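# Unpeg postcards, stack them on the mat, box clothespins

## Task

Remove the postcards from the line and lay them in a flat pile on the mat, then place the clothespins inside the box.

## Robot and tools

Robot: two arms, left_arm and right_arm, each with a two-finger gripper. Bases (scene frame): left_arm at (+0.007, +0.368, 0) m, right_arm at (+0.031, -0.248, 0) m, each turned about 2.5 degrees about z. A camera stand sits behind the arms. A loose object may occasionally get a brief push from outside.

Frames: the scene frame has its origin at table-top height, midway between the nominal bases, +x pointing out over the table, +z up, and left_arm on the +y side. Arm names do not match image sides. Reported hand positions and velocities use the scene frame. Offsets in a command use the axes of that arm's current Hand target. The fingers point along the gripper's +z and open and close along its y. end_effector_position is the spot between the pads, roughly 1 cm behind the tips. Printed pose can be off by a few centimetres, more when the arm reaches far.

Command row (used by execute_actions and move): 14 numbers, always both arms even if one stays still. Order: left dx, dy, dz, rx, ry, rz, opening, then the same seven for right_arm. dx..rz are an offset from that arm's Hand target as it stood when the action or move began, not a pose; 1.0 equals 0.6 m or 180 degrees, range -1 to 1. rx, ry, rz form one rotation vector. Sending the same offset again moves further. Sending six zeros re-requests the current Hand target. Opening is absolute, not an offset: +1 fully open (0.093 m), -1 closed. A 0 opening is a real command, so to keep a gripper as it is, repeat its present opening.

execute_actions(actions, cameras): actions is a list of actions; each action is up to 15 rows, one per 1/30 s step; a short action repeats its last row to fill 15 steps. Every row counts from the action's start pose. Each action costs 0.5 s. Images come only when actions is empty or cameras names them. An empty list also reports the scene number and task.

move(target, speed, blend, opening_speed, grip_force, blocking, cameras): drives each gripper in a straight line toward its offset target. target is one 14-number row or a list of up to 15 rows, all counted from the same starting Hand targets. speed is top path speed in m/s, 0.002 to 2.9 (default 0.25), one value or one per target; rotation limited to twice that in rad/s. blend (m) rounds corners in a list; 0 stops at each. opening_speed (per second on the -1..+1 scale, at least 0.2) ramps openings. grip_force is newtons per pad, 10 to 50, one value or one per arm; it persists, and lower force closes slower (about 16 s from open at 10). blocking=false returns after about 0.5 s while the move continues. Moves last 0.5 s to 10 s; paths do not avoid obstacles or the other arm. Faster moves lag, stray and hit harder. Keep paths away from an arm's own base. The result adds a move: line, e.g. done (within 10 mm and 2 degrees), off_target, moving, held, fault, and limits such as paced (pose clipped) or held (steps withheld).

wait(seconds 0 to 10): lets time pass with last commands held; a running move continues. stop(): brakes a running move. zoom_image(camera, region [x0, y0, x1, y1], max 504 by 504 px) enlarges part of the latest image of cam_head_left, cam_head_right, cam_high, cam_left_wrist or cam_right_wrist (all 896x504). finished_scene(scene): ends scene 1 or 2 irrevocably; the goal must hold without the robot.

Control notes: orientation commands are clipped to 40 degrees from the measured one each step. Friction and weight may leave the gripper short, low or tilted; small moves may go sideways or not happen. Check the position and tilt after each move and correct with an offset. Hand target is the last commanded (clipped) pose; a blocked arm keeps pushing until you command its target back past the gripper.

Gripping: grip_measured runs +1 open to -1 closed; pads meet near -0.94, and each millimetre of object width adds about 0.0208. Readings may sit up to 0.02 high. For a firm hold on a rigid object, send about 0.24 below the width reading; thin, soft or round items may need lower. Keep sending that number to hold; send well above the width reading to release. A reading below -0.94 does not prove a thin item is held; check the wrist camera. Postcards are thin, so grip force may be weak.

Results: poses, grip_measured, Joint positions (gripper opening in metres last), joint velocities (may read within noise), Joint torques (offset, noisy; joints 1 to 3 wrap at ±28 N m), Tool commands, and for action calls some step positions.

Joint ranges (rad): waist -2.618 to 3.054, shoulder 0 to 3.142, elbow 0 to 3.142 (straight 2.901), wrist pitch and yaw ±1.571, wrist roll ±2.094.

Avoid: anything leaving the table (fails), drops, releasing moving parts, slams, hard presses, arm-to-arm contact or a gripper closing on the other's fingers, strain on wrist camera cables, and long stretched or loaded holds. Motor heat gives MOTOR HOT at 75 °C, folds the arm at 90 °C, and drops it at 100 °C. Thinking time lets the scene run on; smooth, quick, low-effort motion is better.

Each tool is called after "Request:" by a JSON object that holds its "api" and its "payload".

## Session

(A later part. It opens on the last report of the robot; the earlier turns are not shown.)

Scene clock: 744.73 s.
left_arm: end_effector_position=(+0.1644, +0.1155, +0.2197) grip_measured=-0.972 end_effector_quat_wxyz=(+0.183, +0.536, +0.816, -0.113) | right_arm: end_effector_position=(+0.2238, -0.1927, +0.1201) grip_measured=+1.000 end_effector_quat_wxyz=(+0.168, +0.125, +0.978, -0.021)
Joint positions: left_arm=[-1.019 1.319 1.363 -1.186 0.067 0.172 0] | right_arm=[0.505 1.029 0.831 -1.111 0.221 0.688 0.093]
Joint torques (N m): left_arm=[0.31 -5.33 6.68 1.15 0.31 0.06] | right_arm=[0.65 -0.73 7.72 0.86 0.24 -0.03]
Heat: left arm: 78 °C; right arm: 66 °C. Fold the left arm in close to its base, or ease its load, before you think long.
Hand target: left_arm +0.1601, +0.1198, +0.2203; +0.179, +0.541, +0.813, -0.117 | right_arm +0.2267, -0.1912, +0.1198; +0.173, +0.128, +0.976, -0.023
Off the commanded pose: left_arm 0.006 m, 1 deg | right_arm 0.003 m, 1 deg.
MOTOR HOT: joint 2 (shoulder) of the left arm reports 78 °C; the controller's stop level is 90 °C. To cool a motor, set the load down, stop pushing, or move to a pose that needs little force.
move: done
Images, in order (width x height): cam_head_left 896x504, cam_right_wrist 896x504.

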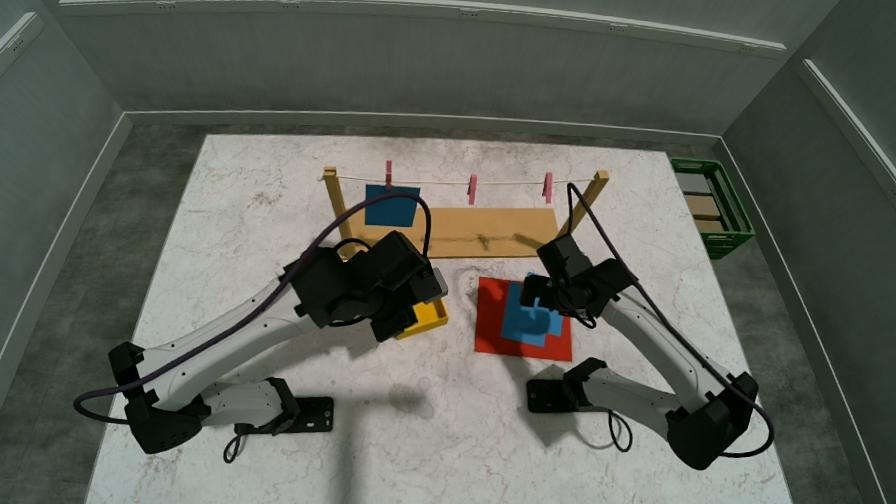

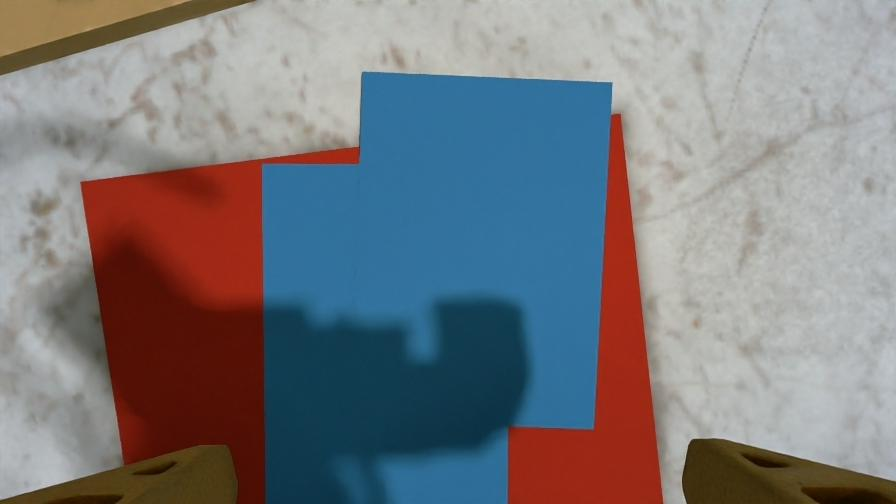

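Request:
{"api": "move", "payload": {"target": [0,0,0,0,0,0,-1,0.011,0.0383,0.1378,0,0,0,1], "speed": 0.15, "cameras": ["cam_right_wrist"]}}

Scene clock: 754.67 s.
left_arm: end_effector_position=(+0.1644, +0.1155, +0.2197) grip_measured=-0.972 end_effector_quat_wxyz=(+0.183, +0.536, +0.816, -0.113) | right_arm: end_effector_position=(+0.2536, -0.1745, +0.0435) grip_measured=+1.000 end_effector_quat_wxyz=(+0.171, +0.125, +0.977, -0.019)
Joint positions: left_arm=[-1.019 1.319 1.363 -1.186 0.067 0.172 0] | right_arm=[0.519 1.235 0.632 -0.701 0.224 0.702 0.093]
Joint torques (N m): left_arm=[0.31 -5.33 6.69 1.15 0.32 0.07] | right_arm=[0.47 -1.96 6.52 0.89 0.24 -0.03]
Heat: left arm: 71 °C; right arm: 64 °C.
Hand target: left_arm +0.1601, +0.1198, +0.2203; +0.179, +0.541, +0.813, -0.117 | right_arm +0.2539, -0.1747, +0.0398; +0.172, +0.128, +0.976, -0.023
Off the commanded pose: left_arm 0.006 m, 1 deg | right_arm 0.004 m, 1 deg.
MOTOR HOT: cleared for the motors of the left arm.
move: done
Images, in order (width x height): cam_right_wrist 896x504.

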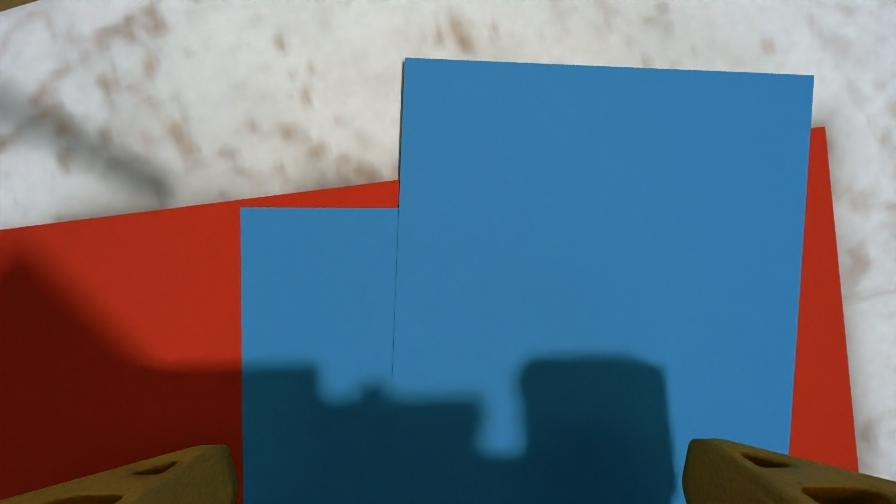

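Request:
{"api": "execute_actions", "payload": {"actions": [], "cameras": ["cam_high","cam_right_wrist"]}}

Scene clock: 772.67 s.
left_arm: end_effector_position=(+0.1644, +0.1155, +0.2197) grip_measured=-0.972 end_effector_quat_wxyz=(+0.183, +0.536, +0.816, -0.113) | right_arm: end_effector_position=(+0.2537, -0.1745, +0.0435) grip_measured=+1.000 end_effector_quat_wxyz=(+0.172, +0.125, +0.977, -0.019)
Joint positions: left_arm=[-1.019 1.319 1.363 -1.186 0.067 0.172 0] | right_arm=[0.519 1.235 0.632 -0.701 0.224 0.702 0.093]
Joint velocities: within noise
Joint torques (N m): left_arm=[0.34 -5.3 6.65 1.16 0.32 0.07] | right_arm=[0.47 -1.94 6.53 0.9 0.24 -0.04]
Heat: left arm: 63 °C; right arm: 63 °C.
Hand target: left_arm +0.1601, +0.1198, +0.2203; +0.179, +0.541, +0.813, -0.117 | right_arm +0.2539, -0.1747, +0.0398; +0.172, +0.128, +0.976, -0.023
Tool commands: left_gripper/opening=-1.0 right_gripper/opening=+1.0
Off the commanded pose: left_arm 0.006 m, 1 deg | right_arm 0.004 m, 1 deg.
Images, in order (width x height): cam_high 896x504, cam_right_wrist 896x504.

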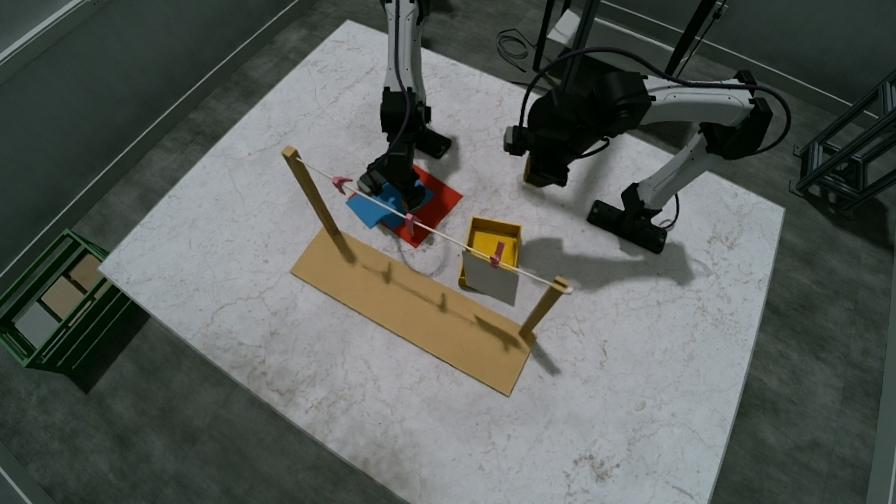

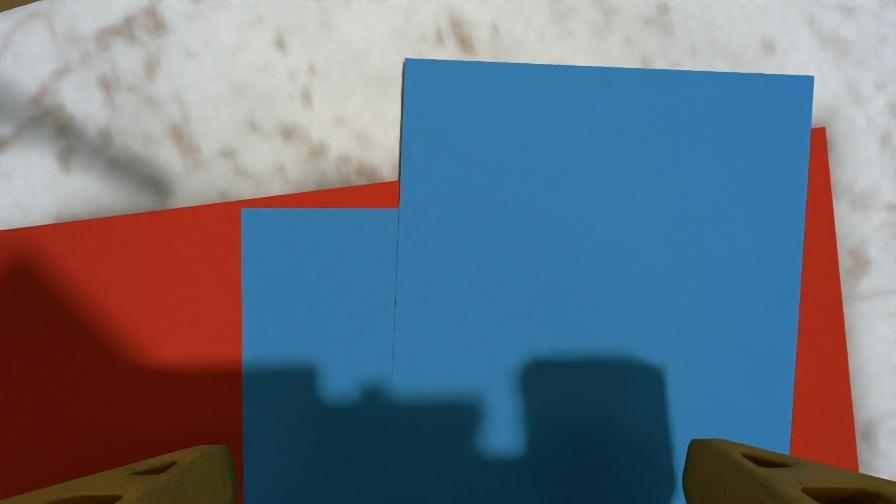

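Request:
{"api": "move", "payload": {"target": [[0,0,0,0,0,0,-1,0.002,-0.023,0.004,0,0,0,1],[0,0,0,0,0,0,-1,0.012,-0.023,0.031,0,0,0,1]], "speed": [0.08,0.05], "blend": 0.003, "cameras": ["cam_right_wrist"]}}

Scene clock: 782.00 s.
left_arm: end_effector_position=(+0.1644, +0.1155, +0.2197) grip_measured=-0.972 end_effector_quat_wxyz=(+0.183, +0.536, +0.816, -0.113) | right_arm: end_effector_position=(+0.2504, -0.1869, +0.0244) grip_measured=+1.000 end_effector_quat_wxyz=(+0.176, +0.131, +0.975, -0.021)
Joint positions: left_arm=[-1.019 1.319 1.363 -1.186 0.067 0.172 0] | right_arm=[0.477 1.229 0.542 -0.604 0.224 0.669 0.093]
Joint torques (N m): left_arm=[0.29 -5.37 6.68 1.16 0.31 0.07] | right_arm=[-0.44 -1.66 6.22 0.93 0.11 -0.26]
Heat: left arm: 60 °C; right arm: 62 °C.
Hand target: left_arm +0.1601, +0.1198, +0.2203; +0.179, +0.541, +0.813, -0.117 | right_arm +0.2501, -0.1880, +0.0199; +0.173, +0.128, +0.976, -0.023
Off the commanded pose: left_arm 0.006 m, 1 deg | right_arm 0.005 m, 1 deg.
move: done
Images, in order (width x height): cam_right_wrist 896x504.

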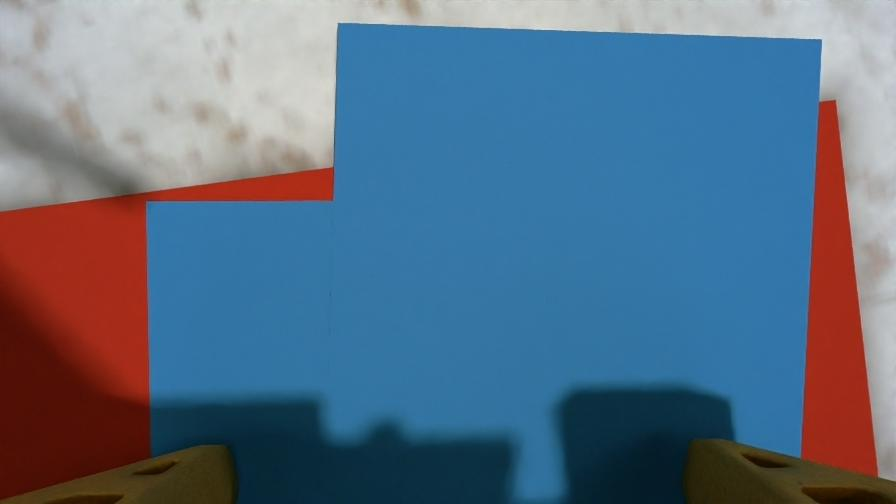

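Request:
{"api": "move", "payload": {"target": [0,0,0,0,0,0,-1,0.0068,0,0.0188,0,0,0,1], "speed": 0.03, "cameras": ["cam_right_wrist"]}}

Request:
{"api": "move", "payload": {"target": [0,0,0,0,0,0,-1,0.0,0,0.0,0,0,0,0.6], "opening_speed": 0.3, "cameras": ["cam_right_wrist"]}}

Scene clock: 784.43 s.
left_arm: end_effector_position=(+0.1644, +0.1155, +0.2197) grip_measured=-0.972 end_effector_quat_wxyz=(+0.183, +0.536, +0.816, -0.113) | right_arm: end_effector_position=(+0.2562, -0.1842, +0.0184) grip_measured=+1.000 end_effector_quat_wxyz=(+0.186, +0.132, +0.974, -0.015)
Joint positions: left_arm=[-1.019 1.319 1.363 -1.186 0.067 0.172 0] | right_arm=[0.477 1.252 0.522 -0.536 0.224 0.669 0.093]
Joint torques (N m): left_arm=[0.29 -5.33 6.72 1.15 0.32 0.07] | right_arm=[-0.42 -1.18 4.9 0.93 0.11 -0.25]
Heat: left arm: 60 °C; right arm: 62 °C.
Hand target: left_arm +0.1601, +0.1198, +0.2203; +0.179, +0.541, +0.813, -0.117 | right_arm +0.2501, -0.1880, +0.0079; +0.172, +0.128, +0.976, -0.023
Off the commanded pose: left_arm 0.006 m, 1 deg | right_arm 0.013 m, 2 deg.
move: off_target (right_arm)
Images, in order (width x height): cam_right_wrist 896x504.

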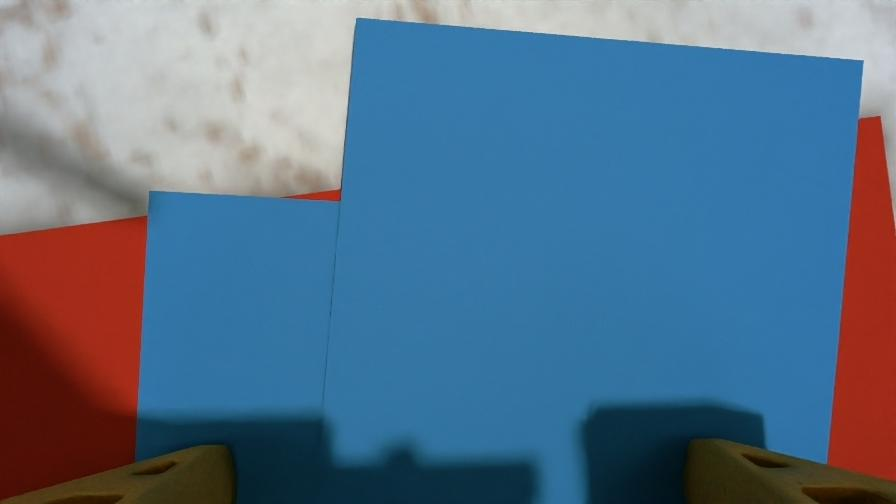

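Scene clock: 785.97 s.
left_arm: end_effector_position=(+0.1644, +0.1155, +0.2197) grip_measured=-0.972 end_effector_quat_wxyz=(+0.183, +0.536, +0.816, -0.113) | right_arm: end_effector_position=(+0.2577, -0.1834, +0.0186) grip_measured=+0.602 end_effector_quat_wxyz=(+0.190, +0.132, +0.973, -0.013)
Joint positions: left_arm=[-1.019 1.319 1.363 -1.186 0.067 0.172 0] | right_arm=[0.477 1.252 0.521 -0.527 0.223 0.668 0.074]
Joint torques (N m): left_arm=[0.31 -5.33 6.69 1.15 0.31 0.07] | right_arm=[-0.43 -1.13 5.08 0.85 0.11 -0.25]
Heat: left arm: 59 °C; right arm: 62 °C.
Hand target: left_arm +0.1601, +0.1198, +0.2203; +0.179, +0.541, +0.813, -0.117 | right_arm +0.2501, -0.1880, +0.0079; +0.173, +0.128, +0.976, -0.023
Off the commanded pose: left_arm 0.006 m, 1 deg | right_arm 0.014 m, 2 deg.
move: off_target (right_arm)
Images, in order (width x height): cam_right_wrist 896x504.

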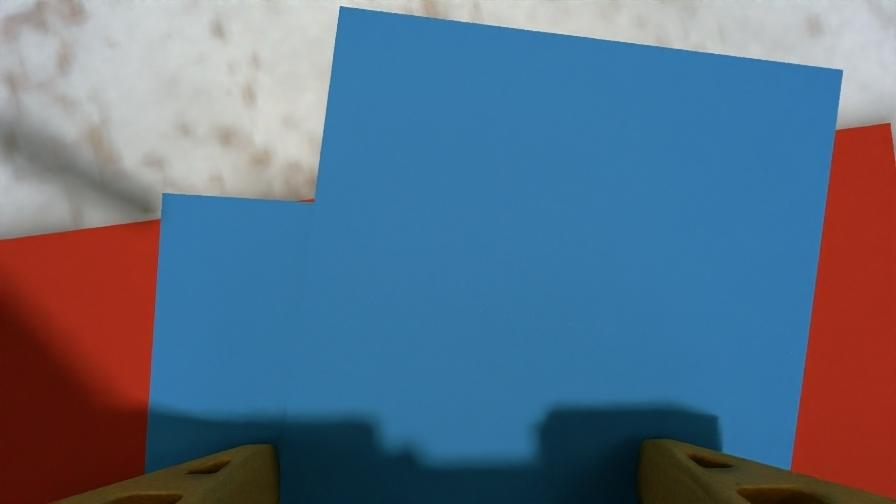

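Request:
{"api": "move", "payload": {"target": [[0,0,0,0,0,0,-1,-0.017,0,-0.047,0,0,0,0.6],[0,0,0,0,0,0,-1,-0.017,0.033,-0.047,0,0,0,1]], "speed": [0.08,0.08], "blend": 0.003, "cameras": ["cam_right_wrist"]}}

Request:
{"api": "move", "payload": {"target": [0,0,0,0,0,0,-1,0,0,0,0,0,0,1], "speed": 0.08, "cameras": ["cam_right_wrist"]}}

Scene clock: 794.90 s.
left_arm: end_effector_position=(+0.1644, +0.1155, +0.2197) grip_measured=-0.972 end_effector_quat_wxyz=(+0.183, +0.536, +0.816, -0.113) | right_arm: end_effector_position=(+0.2502, -0.1712, +0.0333) grip_measured=+1.000 end_effector_quat_wxyz=(+0.168, +0.124, +0.978, -0.021)
Joint positions: left_arm=[-1.019 1.319 1.363 -1.186 0.067 0.172 0] | right_arm=[0.544 1.258 0.607 -0.667 0.23 0.724 0.093]
Joint torques (N m): left_arm=[0.32 -5.3 6.71 1.15 0.31 0.07] | right_arm=[0.51 -2.02 9.37 0.65 0.25 -0.01]
Heat: left arm: 57 °C; right arm: 61 °C.
Hand target: left_arm +0.1601, +0.1198, +0.2203; +0.179, +0.541, +0.813, -0.117 | right_arm +0.2551, -0.1689, +0.0378; +0.172, +0.128, +0.976, -0.023
Off the commanded pose: left_arm 0.006 m, 1 deg | right_arm 0.007 m, 1 deg.
move: done
Images, in order (width x height): cam_right_wrist 896x504.

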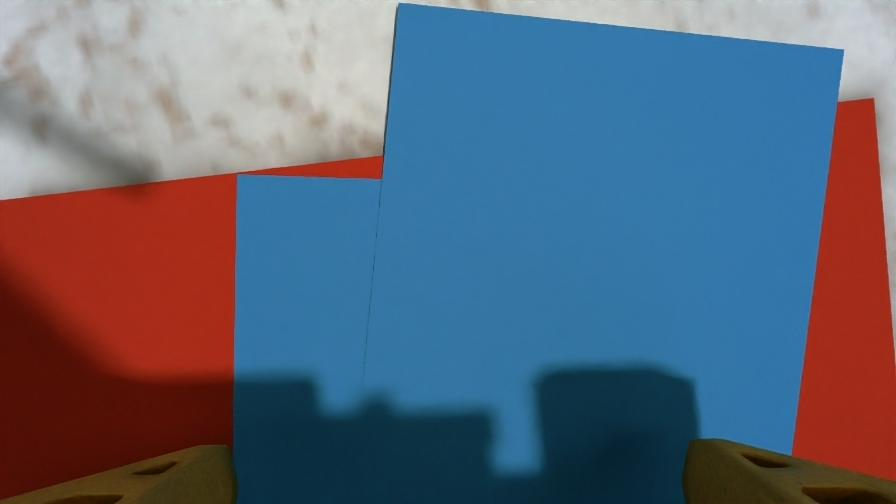

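Scene clock: 795.40 s.
left_arm: end_effector_position=(+0.1644, +0.1155, +0.2197) grip_measured=-0.972 end_effector_quat_wxyz=(+0.183, +0.536, +0.816, -0.113) | right_arm: end_effector_position=(+0.2502, -0.1712, +0.0333) grip_measured=+1.000 end_effector_quat_wxyz=(+0.168, +0.124, +0.978, -0.021)
Joint positions: left_arm=[-1.019 1.319 1.363 -1.186 0.067 0.172 0] | right_arm=[0.544 1.258 0.607 -0.667 0.23 0.724 0.093]
Joint torques (N m): left_arm=[0.29 -5.33 6.65 1.16 0.31 0.07] | right_arm=[0.51 -1.99 9.36 0.65 0.25 -0.03]
Heat: left arm: 57 °C; right arm: 61 °C.
Hand target: left_arm +0.1601, +0.1198, +0.2203; +0.179, +0.541, +0.813, -0.117 | right_arm +0.2551, -0.1689, +0.0378; +0.172, +0.128, +0.976, -0.023
Off the commanded pose: left_arm 0.006 m, 1 deg | right_arm 0.007 m, 1 deg.
move: done
Images, in order (width x height): cam_right_wrist 896x504.

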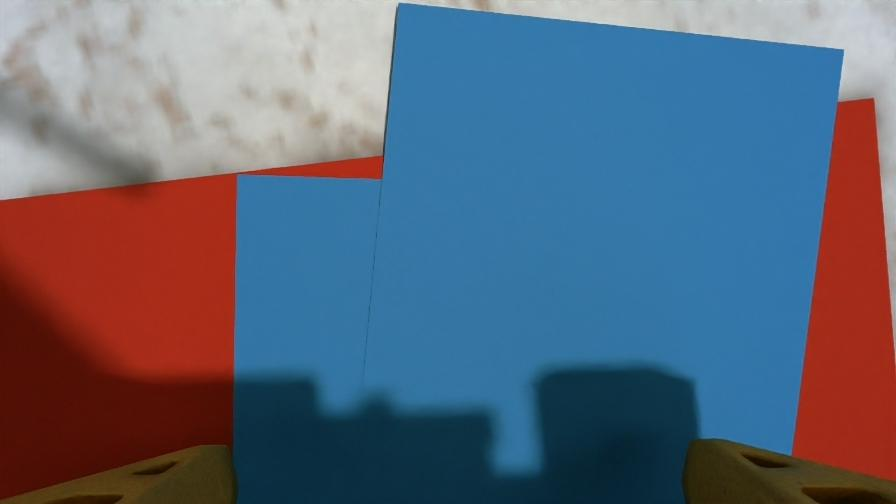

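Request:
{"api": "move", "payload": {"target": [[0,0,0,0,0,0,-1,-0.047,0.0175,0.0171,0,0,0,1],[0,0,0,0,0,0,-1,-0.0401,0.0175,0.0359,0.012,0,0,1]], "speed": [0.08,0.05], "blend": 0.003, "cameras": ["cam_right_wrist"]}}

Scene clock: 805.53 s.
left_arm: end_effector_position=(+0.1644, +0.1155, +0.2197) grip_measured=-0.972 end_effector_quat_wxyz=(+0.183, +0.536, +0.816, -0.113) | right_arm: end_effector_position=(+0.2794, -0.1699, +0.0237) grip_measured=+1.000 end_effector_quat_wxyz=(+0.160, +0.130, +0.978, -0.043)
Joint positions: left_arm=[-1.019 1.319 1.363 -1.186 0.067 0.172 0] | right_arm=[0.505 1.43 0.695 -0.614 0.249 0.698 0.093]
Joint torques (N m): left_arm=[0.36 -5.35 6.68 1.16 0.31 0.07] | right_arm=[0.49 -3.15 8.23 0.83 0.23 -0.08]
Heat: left arm: 55 °C; right arm: 61 °C.
Hand target: left_arm +0.1601, +0.1198, +0.2203; +0.179, +0.541, +0.813, -0.117 | right_arm +0.2868, -0.1664, +0.0258; +0.170, +0.131, +0.976, -0.041
Off the commanded pose: left_arm 0.006 m, 1 deg | right_arm 0.008 m, 1 deg.
move: done
Images, in order (width x height): cam_right_wrist 896x504.

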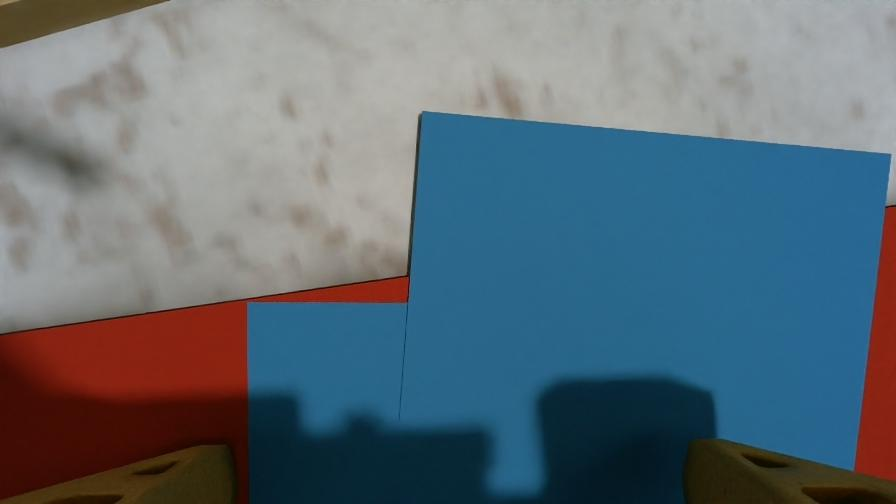

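Request:
{"api": "move", "payload": {"target": [[0,0,0,0,0,0,-1,0,0.007,0,0,0,0,1],[0,0,0,0,0,0,-1,0.0108,0.007,0.0298,0,0,0,1]], "speed": [0.05,0.04], "blend": 0.002, "cameras": ["cam_right_wrist"]}}

Request:
{"api": "move", "payload": {"target": [0,0,0,0,0,0,-1,0,0,0,0,0,0,0.7], "opening_speed": 0.3, "cameras": ["cam_right_wrist"]}}

Scene clock: 809.20 s.
left_arm: end_effector_position=(+0.1644, +0.1155, +0.2197) grip_measured=-0.972 end_effector_quat_wxyz=(+0.183, +0.536, +0.816, -0.113) | right_arm: end_effector_position=(+0.2795, -0.1676, +0.0196) grip_measured=+1.000 end_effector_quat_wxyz=(+0.158, +0.126, +0.978, -0.046)
Joint positions: left_arm=[-1.019 1.319 1.363 -1.186 0.067 0.172 0] | right_arm=[0.516 1.451 0.695 -0.602 0.253 0.703 0.093]
Joint torques (N m): left_arm=[0.31 -5.33 6.64 1.16 0.31 0.07] | right_arm=[0.58 -0.65 4.63 1.49 0.25 0]
Heat: left arm: 55 °C; right arm: 61 °C.
Hand target: left_arm +0.1601, +0.1198, +0.2203; +0.179, +0.541, +0.813, -0.117 | right_arm +0.2877, -0.1630, +0.0067; +0.170, +0.131, +0.976, -0.041
Off the commanded pose: left_arm 0.006 m, 1 deg | right_arm 0.016 m, 2 deg.
move: off_target (right_arm)
Images, in order (width x height): cam_right_wrist 896x504.

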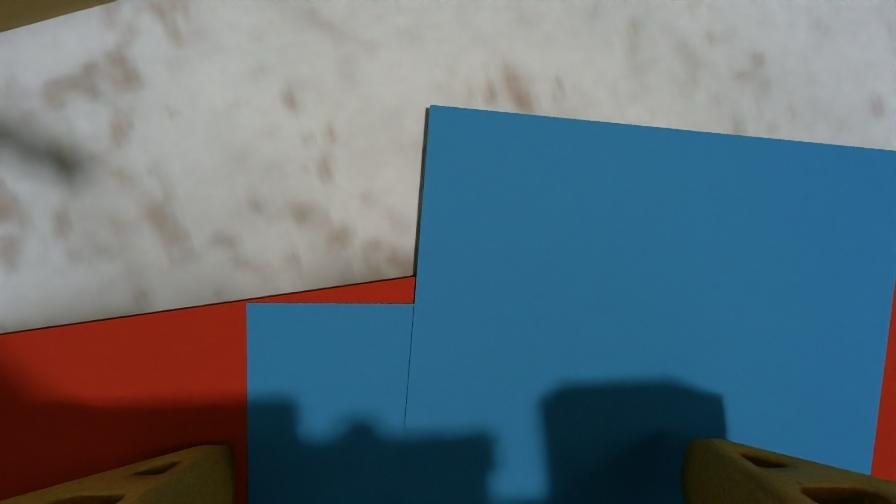

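Scene clock: 810.40 s.
left_arm: end_effector_position=(+0.1644, +0.1155, +0.2197) grip_measured=-0.972 end_effector_quat_wxyz=(+0.183, +0.536, +0.816, -0.113) | right_arm: end_effector_position=(+0.2824, -0.1630, +0.0188) grip_measured=+0.701 end_effector_quat_wxyz=(+0.161, +0.124, +0.978, -0.038)
Joint positions: left_arm=[-1.019 1.319 1.363 -1.186 0.067 0.172 0] | right_arm=[0.521 1.457 0.695 -0.581 0.245 0.703 0.079]
Joint torques (N m): left_arm=[0.28 -5.3 6.71 1.16 0.31 0.07] | right_arm=[0.14 -1.09 4.63 1.34 0.32 -0.02]
Heat: left arm: 55 °C; right arm: 61 °C.
Hand target: left_arm +0.1601, +0.1198, +0.2203; +0.179, +0.541, +0.813, -0.117 | right_arm +0.2878, -0.1630, +0.0067; +0.170, +0.131, +0.976, -0.041
Off the commanded pose: left_arm 0.006 m, 1 deg | right_arm 0.013 m, 1 deg.
move: off_target (right_arm)
Images, in order (width x height): cam_right_wrist 896x504.

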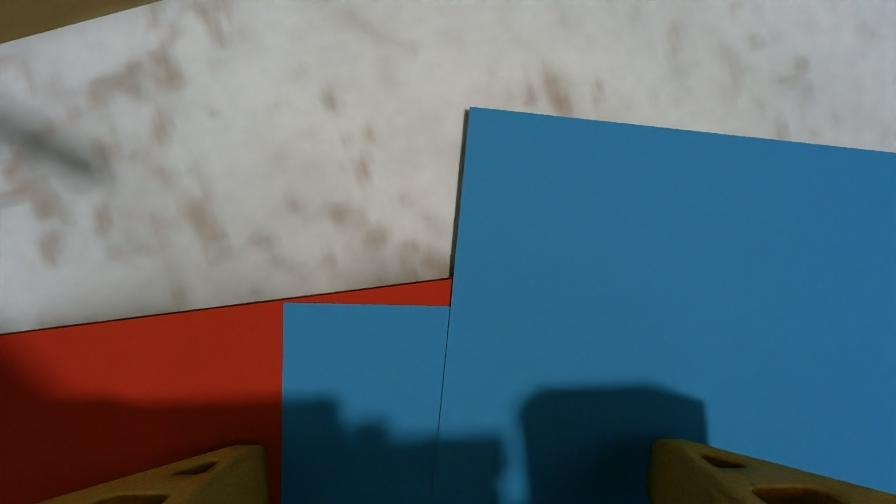

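Request:
{"api": "move", "payload": {"target": [0,0,0,0,0,0,-1,0,0,0,-0.009,0,0,0.7], "speed": 0.05}}

Request:
{"api": "move", "payload": {"target": [0,0,0,0,0,0,-1,0,0,0,0,0,0,0.4], "opening_speed": 0.3, "cameras": ["cam_right_wrist"]}}

Scene clock: 814.80 s.
left_arm: end_effector_position=(+0.1644, +0.1155, +0.2197) grip_measured=-0.972 end_effector_quat_wxyz=(+0.183, +0.536, +0.816, -0.113) | right_arm: end_effector_position=(+0.2823, -0.1627, +0.0182) grip_measured=+0.701 end_effector_quat_wxyz=(+0.164, +0.123, +0.978, -0.035)
Joint positions: left_arm=[-1.019 1.319 1.363 -1.186 0.067 0.172 0] | right_arm=[0.521 1.452 0.686 -0.569 0.243 0.701 0.079]
Joint torques (N m): left_arm=[0.32 -5.31 6.68 1.16 0.31 0.07] | right_arm=[-0.94 -2.17 3.89 1.45 0.11 -0.16]
Heat: left arm: 54 °C; right arm: 60 °C.
Hand target: left_arm +0.1601, +0.1198, +0.2203; +0.179, +0.541, +0.813, -0.117 | right_arm +0.2878, -0.1630, +0.0067; +0.172, +0.129, +0.976, -0.027
Off the commanded pose: left_arm 0.006 m, 1 deg | right_arm 0.013 m, 1 deg.
move: off_target (right_arm)

Scene clock: 816.00 s.
left_arm: end_effector_position=(+0.1644, +0.1155, +0.2197) grip_measured=-0.972 end_effector_quat_wxyz=(+0.183, +0.536, +0.816, -0.113) | right_arm: end_effector_position=(+0.2843, -0.1568, +0.0175) grip_measured=+0.402 end_effector_quat_wxyz=(+0.165, +0.122, +0.979, -0.018)
Joint positions: left_arm=[-1.019 1.319 1.363 -1.186 0.067 0.172 0] | right_arm=[0.521 1.452 0.682 -0.544 0.216 0.698 0.064]
Joint torques (N m): left_arm=[0.34 -5.31 6.68 1.15 0.31 0.07] | right_arm=[-0.96 -2.1 4.25 1.25 0.33 -0.15]
Heat: left arm: 54 °C; right arm: 60 °C.
Hand target: left_arm +0.1601, +0.1198, +0.2203; +0.179, +0.541, +0.813, -0.117 | right_arm +0.2878, -0.1630, +0.0067; +0.172, +0.129, +0.976, -0.027
Off the commanded pose: left_arm 0.006 m, 1 deg | right_arm 0.013 m, 2 deg.
move: off_target (right_arm)
Images, in order (width x height): cam_right_wrist 896x504.

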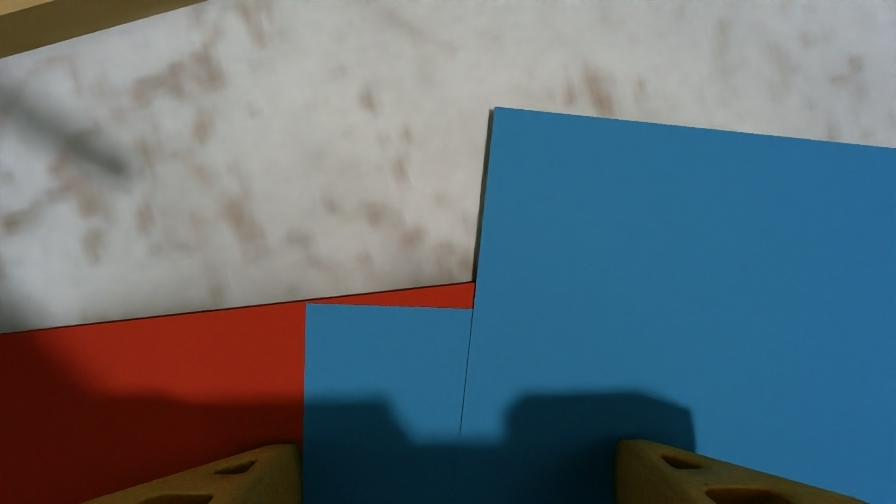

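Request:
{"api": "move", "payload": {"target": [0,0,0,0,0,0,-1,0.002,0,0.005,-0.014,0,0,0.4], "speed": 0.05}}

Request:
{"api": "move", "payload": {"target": [0,0,0,0,0,0,-1,0,0,0,0,0,0,0.15], "opening_speed": 0.3, "cameras": ["cam_right_wrist"]}}

Scene clock: 822.17 s.
left_arm: end_effector_position=(+0.1644, +0.1155, +0.2197) grip_measured=-0.972 end_effector_quat_wxyz=(+0.183, +0.536, +0.816, -0.113) | right_arm: end_effector_position=(+0.2943, -0.1600, +0.0181) grip_measured=+0.402 end_effector_quat_wxyz=(+0.192, +0.125, +0.973, -0.007)
Joint positions: left_arm=[-1.019 1.319 1.363 -1.186 0.067 0.172 0] | right_arm=[0.497 1.436 0.651 -0.465 0.221 0.673 0.064]
Joint torques (N m): left_arm=[0.29 -5.34 6.68 1.16 0.31 0.06] | right_arm=[-1.01 -2.35 3.88 1.13 -0.08 -0.22]
Heat: left arm: 53 °C; right arm: 60 °C.
Hand target: left_arm +0.1601, +0.1198, +0.2203; +0.179, +0.541, +0.813, -0.117 | right_arm +0.2877, -0.1630, +0.0035; +0.175, +0.125, +0.977, -0.006
Off the commanded pose: left_arm 0.006 m, 1 deg | right_arm 0.016 m, 2 deg.
move: off_target (right_arm)

Scene clock: 823.20 s.
left_arm: end_effector_position=(+0.1644, +0.1155, +0.2197) grip_measured=-0.972 end_effector_quat_wxyz=(+0.183, +0.536, +0.816, -0.113) | right_arm: end_effector_position=(+0.2961, -0.1629, +0.0182) grip_measured=+0.153 end_effector_quat_wxyz=(+0.197, +0.129, +0.972, -0.011)
Joint positions: left_arm=[-1.019 1.319 1.363 -1.186 0.067 0.172 0] | right_arm=[0.49 1.436 0.648 -0.456 0.231 0.673 0.053]
Joint torques (N m): left_arm=[0.32 -5.31 6.68 1.15 0.31 0.06] | right_arm=[-0.57 -2.37 4.23 1.04 -0.17 -0.22]
Heat: left arm: 53 °C; right arm: 59 °C.
Hand target: left_arm +0.1601, +0.1198, +0.2203; +0.179, +0.541, +0.813, -0.117 | right_arm +0.2876, -0.1631, +0.0034; +0.175, +0.125, +0.977, -0.006
Off the commanded pose: left_arm 0.006 m, 1 deg | right_arm 0.017 m, 3 deg.
move: off_target (right_arm)
Images, in order (width x height): cam_right_wrist 896x504.

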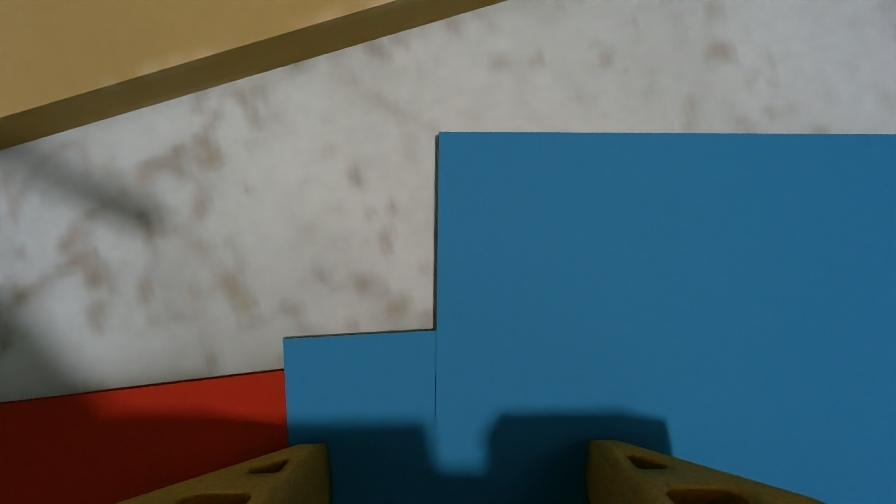

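Request:
{"api": "move", "payload": {"target": [0,0,0,0,0,0,-1,0,0,0,0,0,0,-0.15], "opening_speed": 0.3, "cameras": ["cam_right_wrist"]}}

Scene clock: 826.33 s.
left_arm: end_effector_position=(+0.1644, +0.1155, +0.2197) grip_measured=-0.972 end_effector_quat_wxyz=(+0.183, +0.536, +0.816, -0.113) | right_arm: end_effector_position=(+0.2970, -0.1641, +0.0183) grip_measured=-0.147 end_effector_quat_wxyz=(+0.199, +0.131, +0.971, -0.012)
Joint positions: left_arm=[-1.019 1.319 1.363 -1.186 0.067 0.172 0] | right_arm=[0.487 1.436 0.647 -0.453 0.235 0.673 0.038]
Joint torques (N m): left_arm=[0.32 -5.34 6.68 1.16 0.31 0.07] | right_arm=[-0.36 -2.35 4.29 1.02 -0.2 -0.22]
Heat: left arm: 53 °C; right arm: 59 °C.
Hand target: left_arm +0.1601, +0.1198, +0.2203; +0.179, +0.541, +0.813, -0.117 | right_arm +0.2877, -0.1631, +0.0034; +0.175, +0.125, +0.977, -0.006
Off the commanded pose: left_arm 0.006 m, 1 deg | right_arm 0.018 m, 3 deg.
move: off_target (right_arm)
Images, in order (width x height): cam_right_wrist 896x504.

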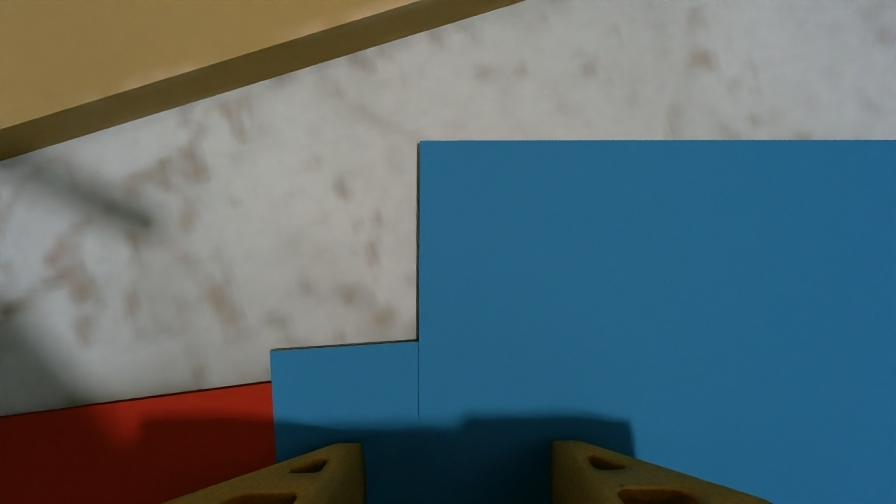

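Request:
{"api": "move", "payload": {"target": [0,0,0,0,0,0,-1,0.0726,-0.0334,-0.0277,0,0,0,-0.15], "speed": 0.06, "cameras": ["cam_right_wrist"]}}

Scene clock: 841.83 s.
left_arm: end_effector_position=(+0.1644, +0.1155, +0.2197) grip_measured=-0.972 end_effector_quat_wxyz=(+0.183, +0.536, +0.816, -0.113) | right_arm: end_effector_position=(+0.2658, -0.1638, +0.0195) grip_measured=-0.148 end_effector_quat_wxyz=(+0.224, +0.127, +0.966, +0.010)
Joint positions: left_arm=[-1.019 1.319 1.363 -1.186 0.067 0.172 0] | right_arm=[0.55 1.258 0.499 -0.43 0.246 0.722 0.038]
Joint torques (N m): left_arm=[0.34 -5.33 6.71 1.16 0.32 0.07] | right_arm=[0.73 -2.96 4.14 0.28 -0.09 0.04]
Heat: left arm: 52 °C; right arm: 58 °C.
Hand target: left_arm +0.1601, +0.1198, +0.2203; +0.179, +0.541, +0.813, -0.117 | right_arm +0.2376, -0.1709, +0.0035; +0.175, +0.125, +0.977, -0.006
Off the commanded pose: left_arm 0.006 m, 1 deg | right_arm 0.033 m, 6 deg.
move: off_target (right_arm)
Images, in order (width x height): cam_right_wrist 896x504.

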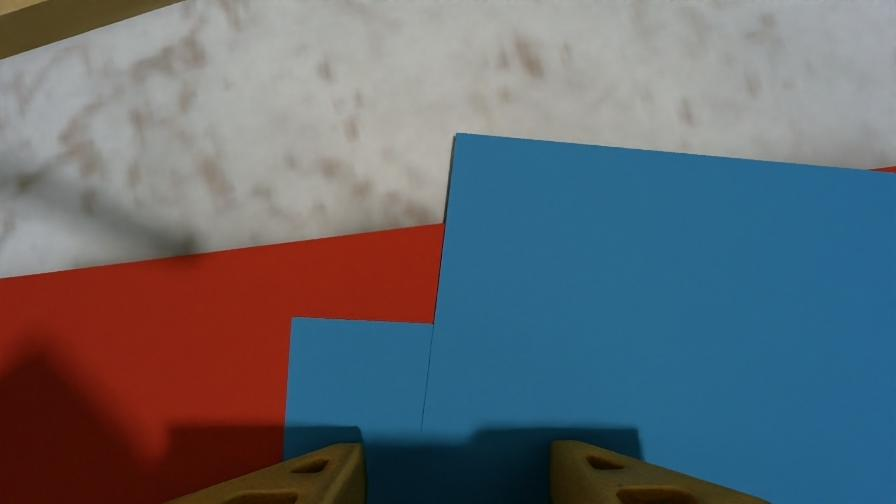

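Request:
{"api": "move", "payload": {"target": [[0,0,0,0,0,0,-1,-0.07,-0.0023,-0.075,0,0,0,-0.15],[0,0,0,0,0,0,-1,-0.227,-0.0331,-0.0008,0.0053,0.0007,-0.0152,-1]], "speed": [0.12,0.15], "blend": 0.01, "cameras": ["cam_right_wrist","cam_high"]}}

Scene clock: 855.00 s.
left_arm: end_effector_position=(+0.1644, +0.1155, +0.2197) grip_measured=-0.972 end_effector_quat_wxyz=(+0.183, +0.536, +0.816, -0.113) | right_arm: end_effector_position=(+0.3437, -0.2251, +0.0459) grip_measured=-0.989 end_effector_quat_wxyz=(+0.160, +0.108, +0.981, -0.026)
Joint positions: left_arm=[-1.019 1.319 1.363 -1.186 0.067 0.172 0] | right_arm=[0.183 1.536 0.883 -0.618 0.129 0.34 0]
Joint torques (N m): left_arm=[0.32 -5.33 6.68 1.16 0.31 0.07] | right_arm=[-0.46 -4.15 9.73 1.01 -0.05 -0.31]
Heat: left arm: 51 °C; right arm: 58 °C.
Hand target: left_arm +0.1601, +0.1198, +0.2203; +0.179, +0.541, +0.813, -0.117 | right_arm +0.3561, -0.2232, +0.0500; +0.172, +0.103, +0.979, -0.018
Off the commanded pose: left_arm 0.006 m, 1 deg | right_arm 0.013 m, 2 deg.
move: off_target (right_arm); target 2's new opening was sent with right_arm's hand 0.013 m and 2 deg from that target
Images, in order (width x height): cam_high 896x504, cam_right_wrist 896x504.

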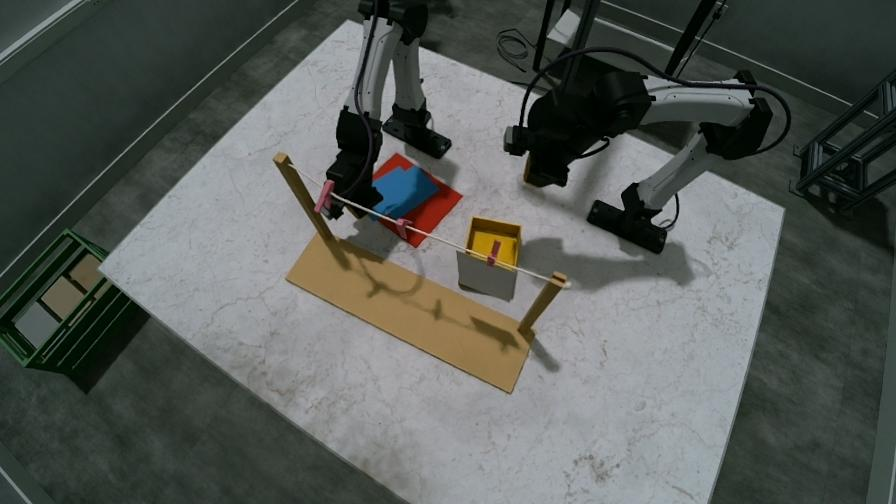

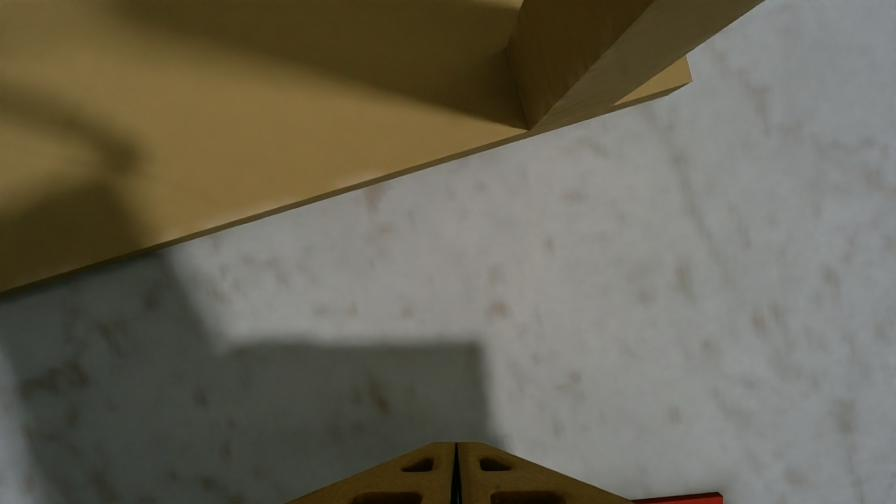

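Request:
{"api": "execute_actions", "payload": {"actions": [], "cameras": ["cam_head_left","cam_head_right"]}}

Request:
{"api": "zoom_image", "payload": {"camera": "cam_head_left", "region": [400, 220, 620, 400]}}

Request:
{"api": "zoom_image", "payload": {"camera": "cam_head_right", "region": [400, 220, 620, 400]}}

Scene clock: 857.47 s.
left_arm: end_effector_position=(+0.1644, +0.1155, +0.2197) grip_measured=-0.972 end_effector_quat_wxyz=(+0.183, +0.536, +0.816, -0.113) | right_arm: end_effector_position=(+0.3437, -0.2251, +0.0459) grip_measured=-0.989 end_effector_quat_wxyz=(+0.160, +0.108, +0.981, -0.026)
Joint positions: left_arm=[-1.019 1.319 1.363 -1.186 0.067 0.172 0] | right_arm=[0.183 1.536 0.883 -0.618 0.129 0.34 0]
Joint velocities: within noise
Joint torques (N m): left_arm=[0.34 -5.31 6.68 1.15 0.31 0.07] | right_arm=[-0.49 -4.19 9.7 1.02 -0.04 -0.3]
Heat: left arm: 51 °C; right arm: 58 °C.
Hand target: left_arm +0.1601, +0.1198, +0.2203; +0.179, +0.541, +0.813, -0.117 | right_arm +0.3561, -0.2232, +0.0500; +0.172, +0.103, +0.979, -0.018
Tool commands: left_gripper/opening=-1.0 right_gripper/opening=-1.0
Off the commanded pose: left_arm 0.006 m, 1 deg | right_arm 0.013 m, 2 deg.
Images, in order (width x height): cam_head_left 896x504, cam_head_right 896x504.

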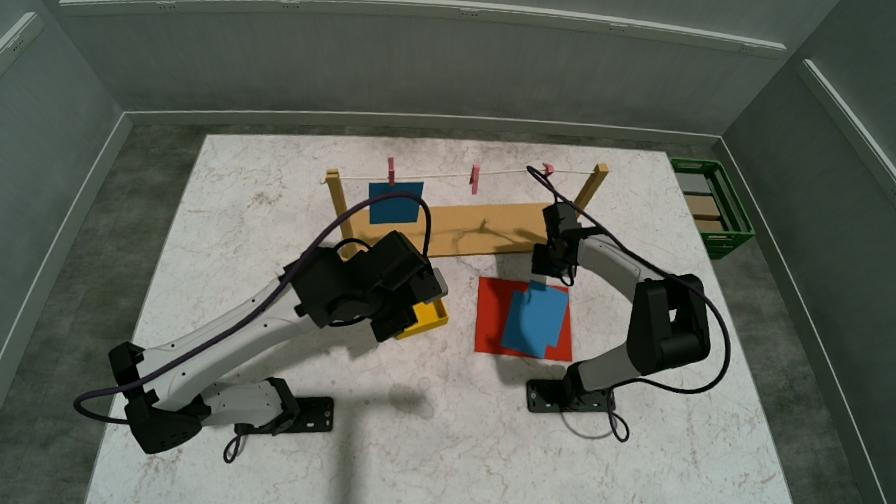

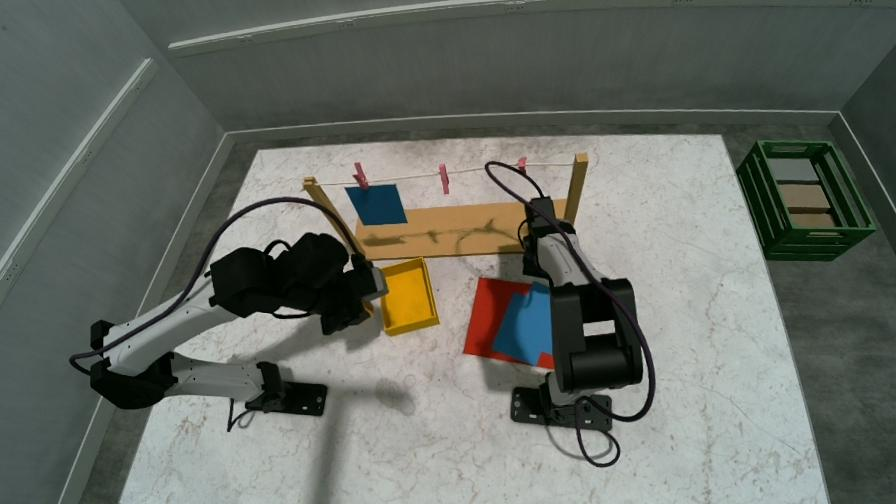

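Scaled by 2.291 from the camera's 896x504 image, which has a finer 1280x720 frame.

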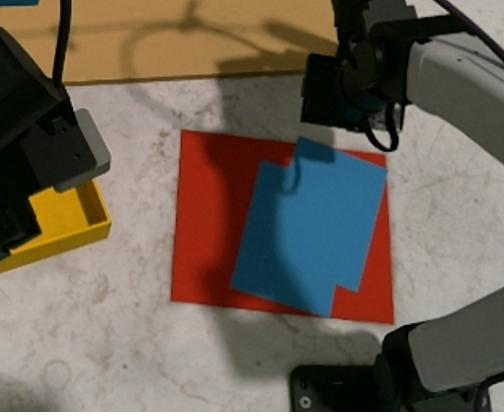

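Scaled by 2.291 from the camera's 896x504 image, which has a finer 1280x720 frame.

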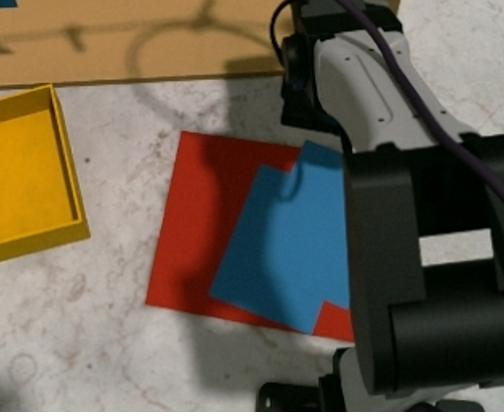

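Request:
{"api": "move", "payload": {"target": [0,0,0,0,0,0,-1,0,-0.0617,0,0.0152,0,0.0417,-1], "speed": 0.12, "cameras": ["cam_right_wrist","cam_head_left"]}}

Request:
{"api": "zoom_image", "payload": {"camera": "cam_head_left", "region": [450, 220, 610, 370]}}

Scene clock: 867.57 s.
left_arm: end_effector_position=(+0.1644, +0.1155, +0.2197) grip_measured=-0.972 end_effector_quat_wxyz=(+0.183, +0.536, +0.816, -0.113) | right_arm: end_effector_position=(+0.3444, -0.2574, +0.0459) grip_measured=-0.989 end_effector_quat_wxyz=(+0.158, +0.160, +0.974, -0.033)
Joint positions: left_arm=[-1.019 1.319 1.363 -1.186 0.067 0.172 0] | right_arm=[0.079 1.536 0.883 -0.618 0.126 0.344 0]
Joint torques (N m): left_arm=[0.27 -5.31 6.68 1.16 0.31 0.07] | right_arm=[-0.47 -6.64 7.3 0.96 0.08 -0.05]
Heat: left arm: 50 °C; right arm: 60 °C.
Hand target: left_arm +0.1601, +0.1198, +0.2203; +0.179, +0.541, +0.813, -0.117 | right_arm +0.3484, -0.2594, +0.0500; +0.171, +0.171, +0.970, -0.030
Off the commanded pose: left_arm 0.006 m, 1 deg | right_arm 0.006 m, 2 deg.
move: done
Images, in order (width x height): cam_head_left 896x504, cam_right_wrist 896x504.

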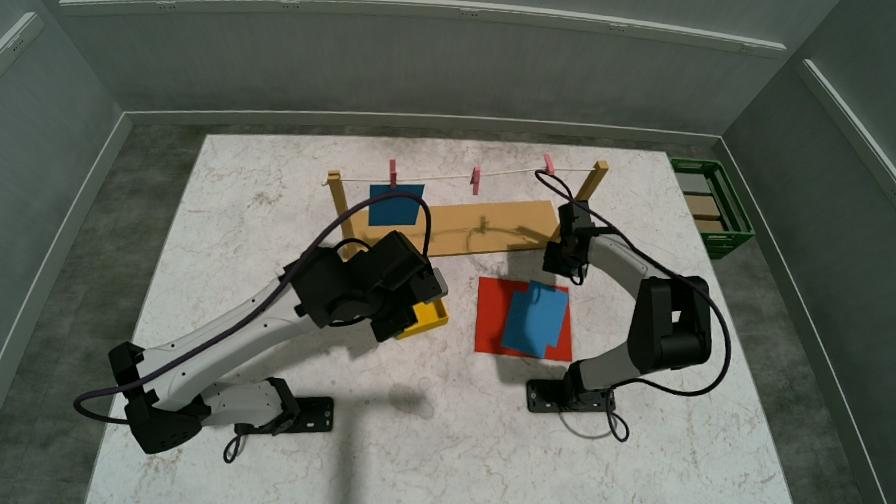

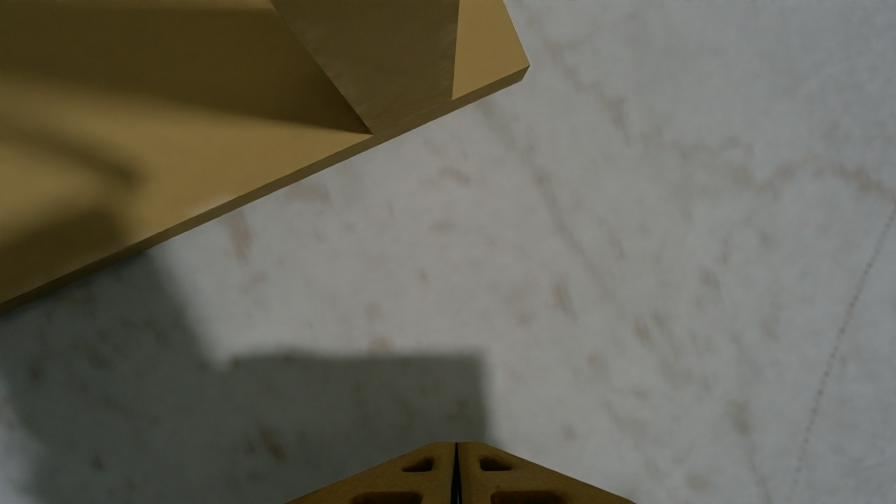

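Scaled by 3.150 from the camera's 896x504 image, which has a finer 1280x720 frame.

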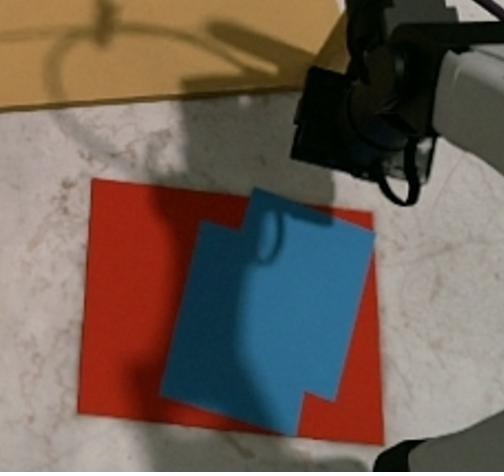

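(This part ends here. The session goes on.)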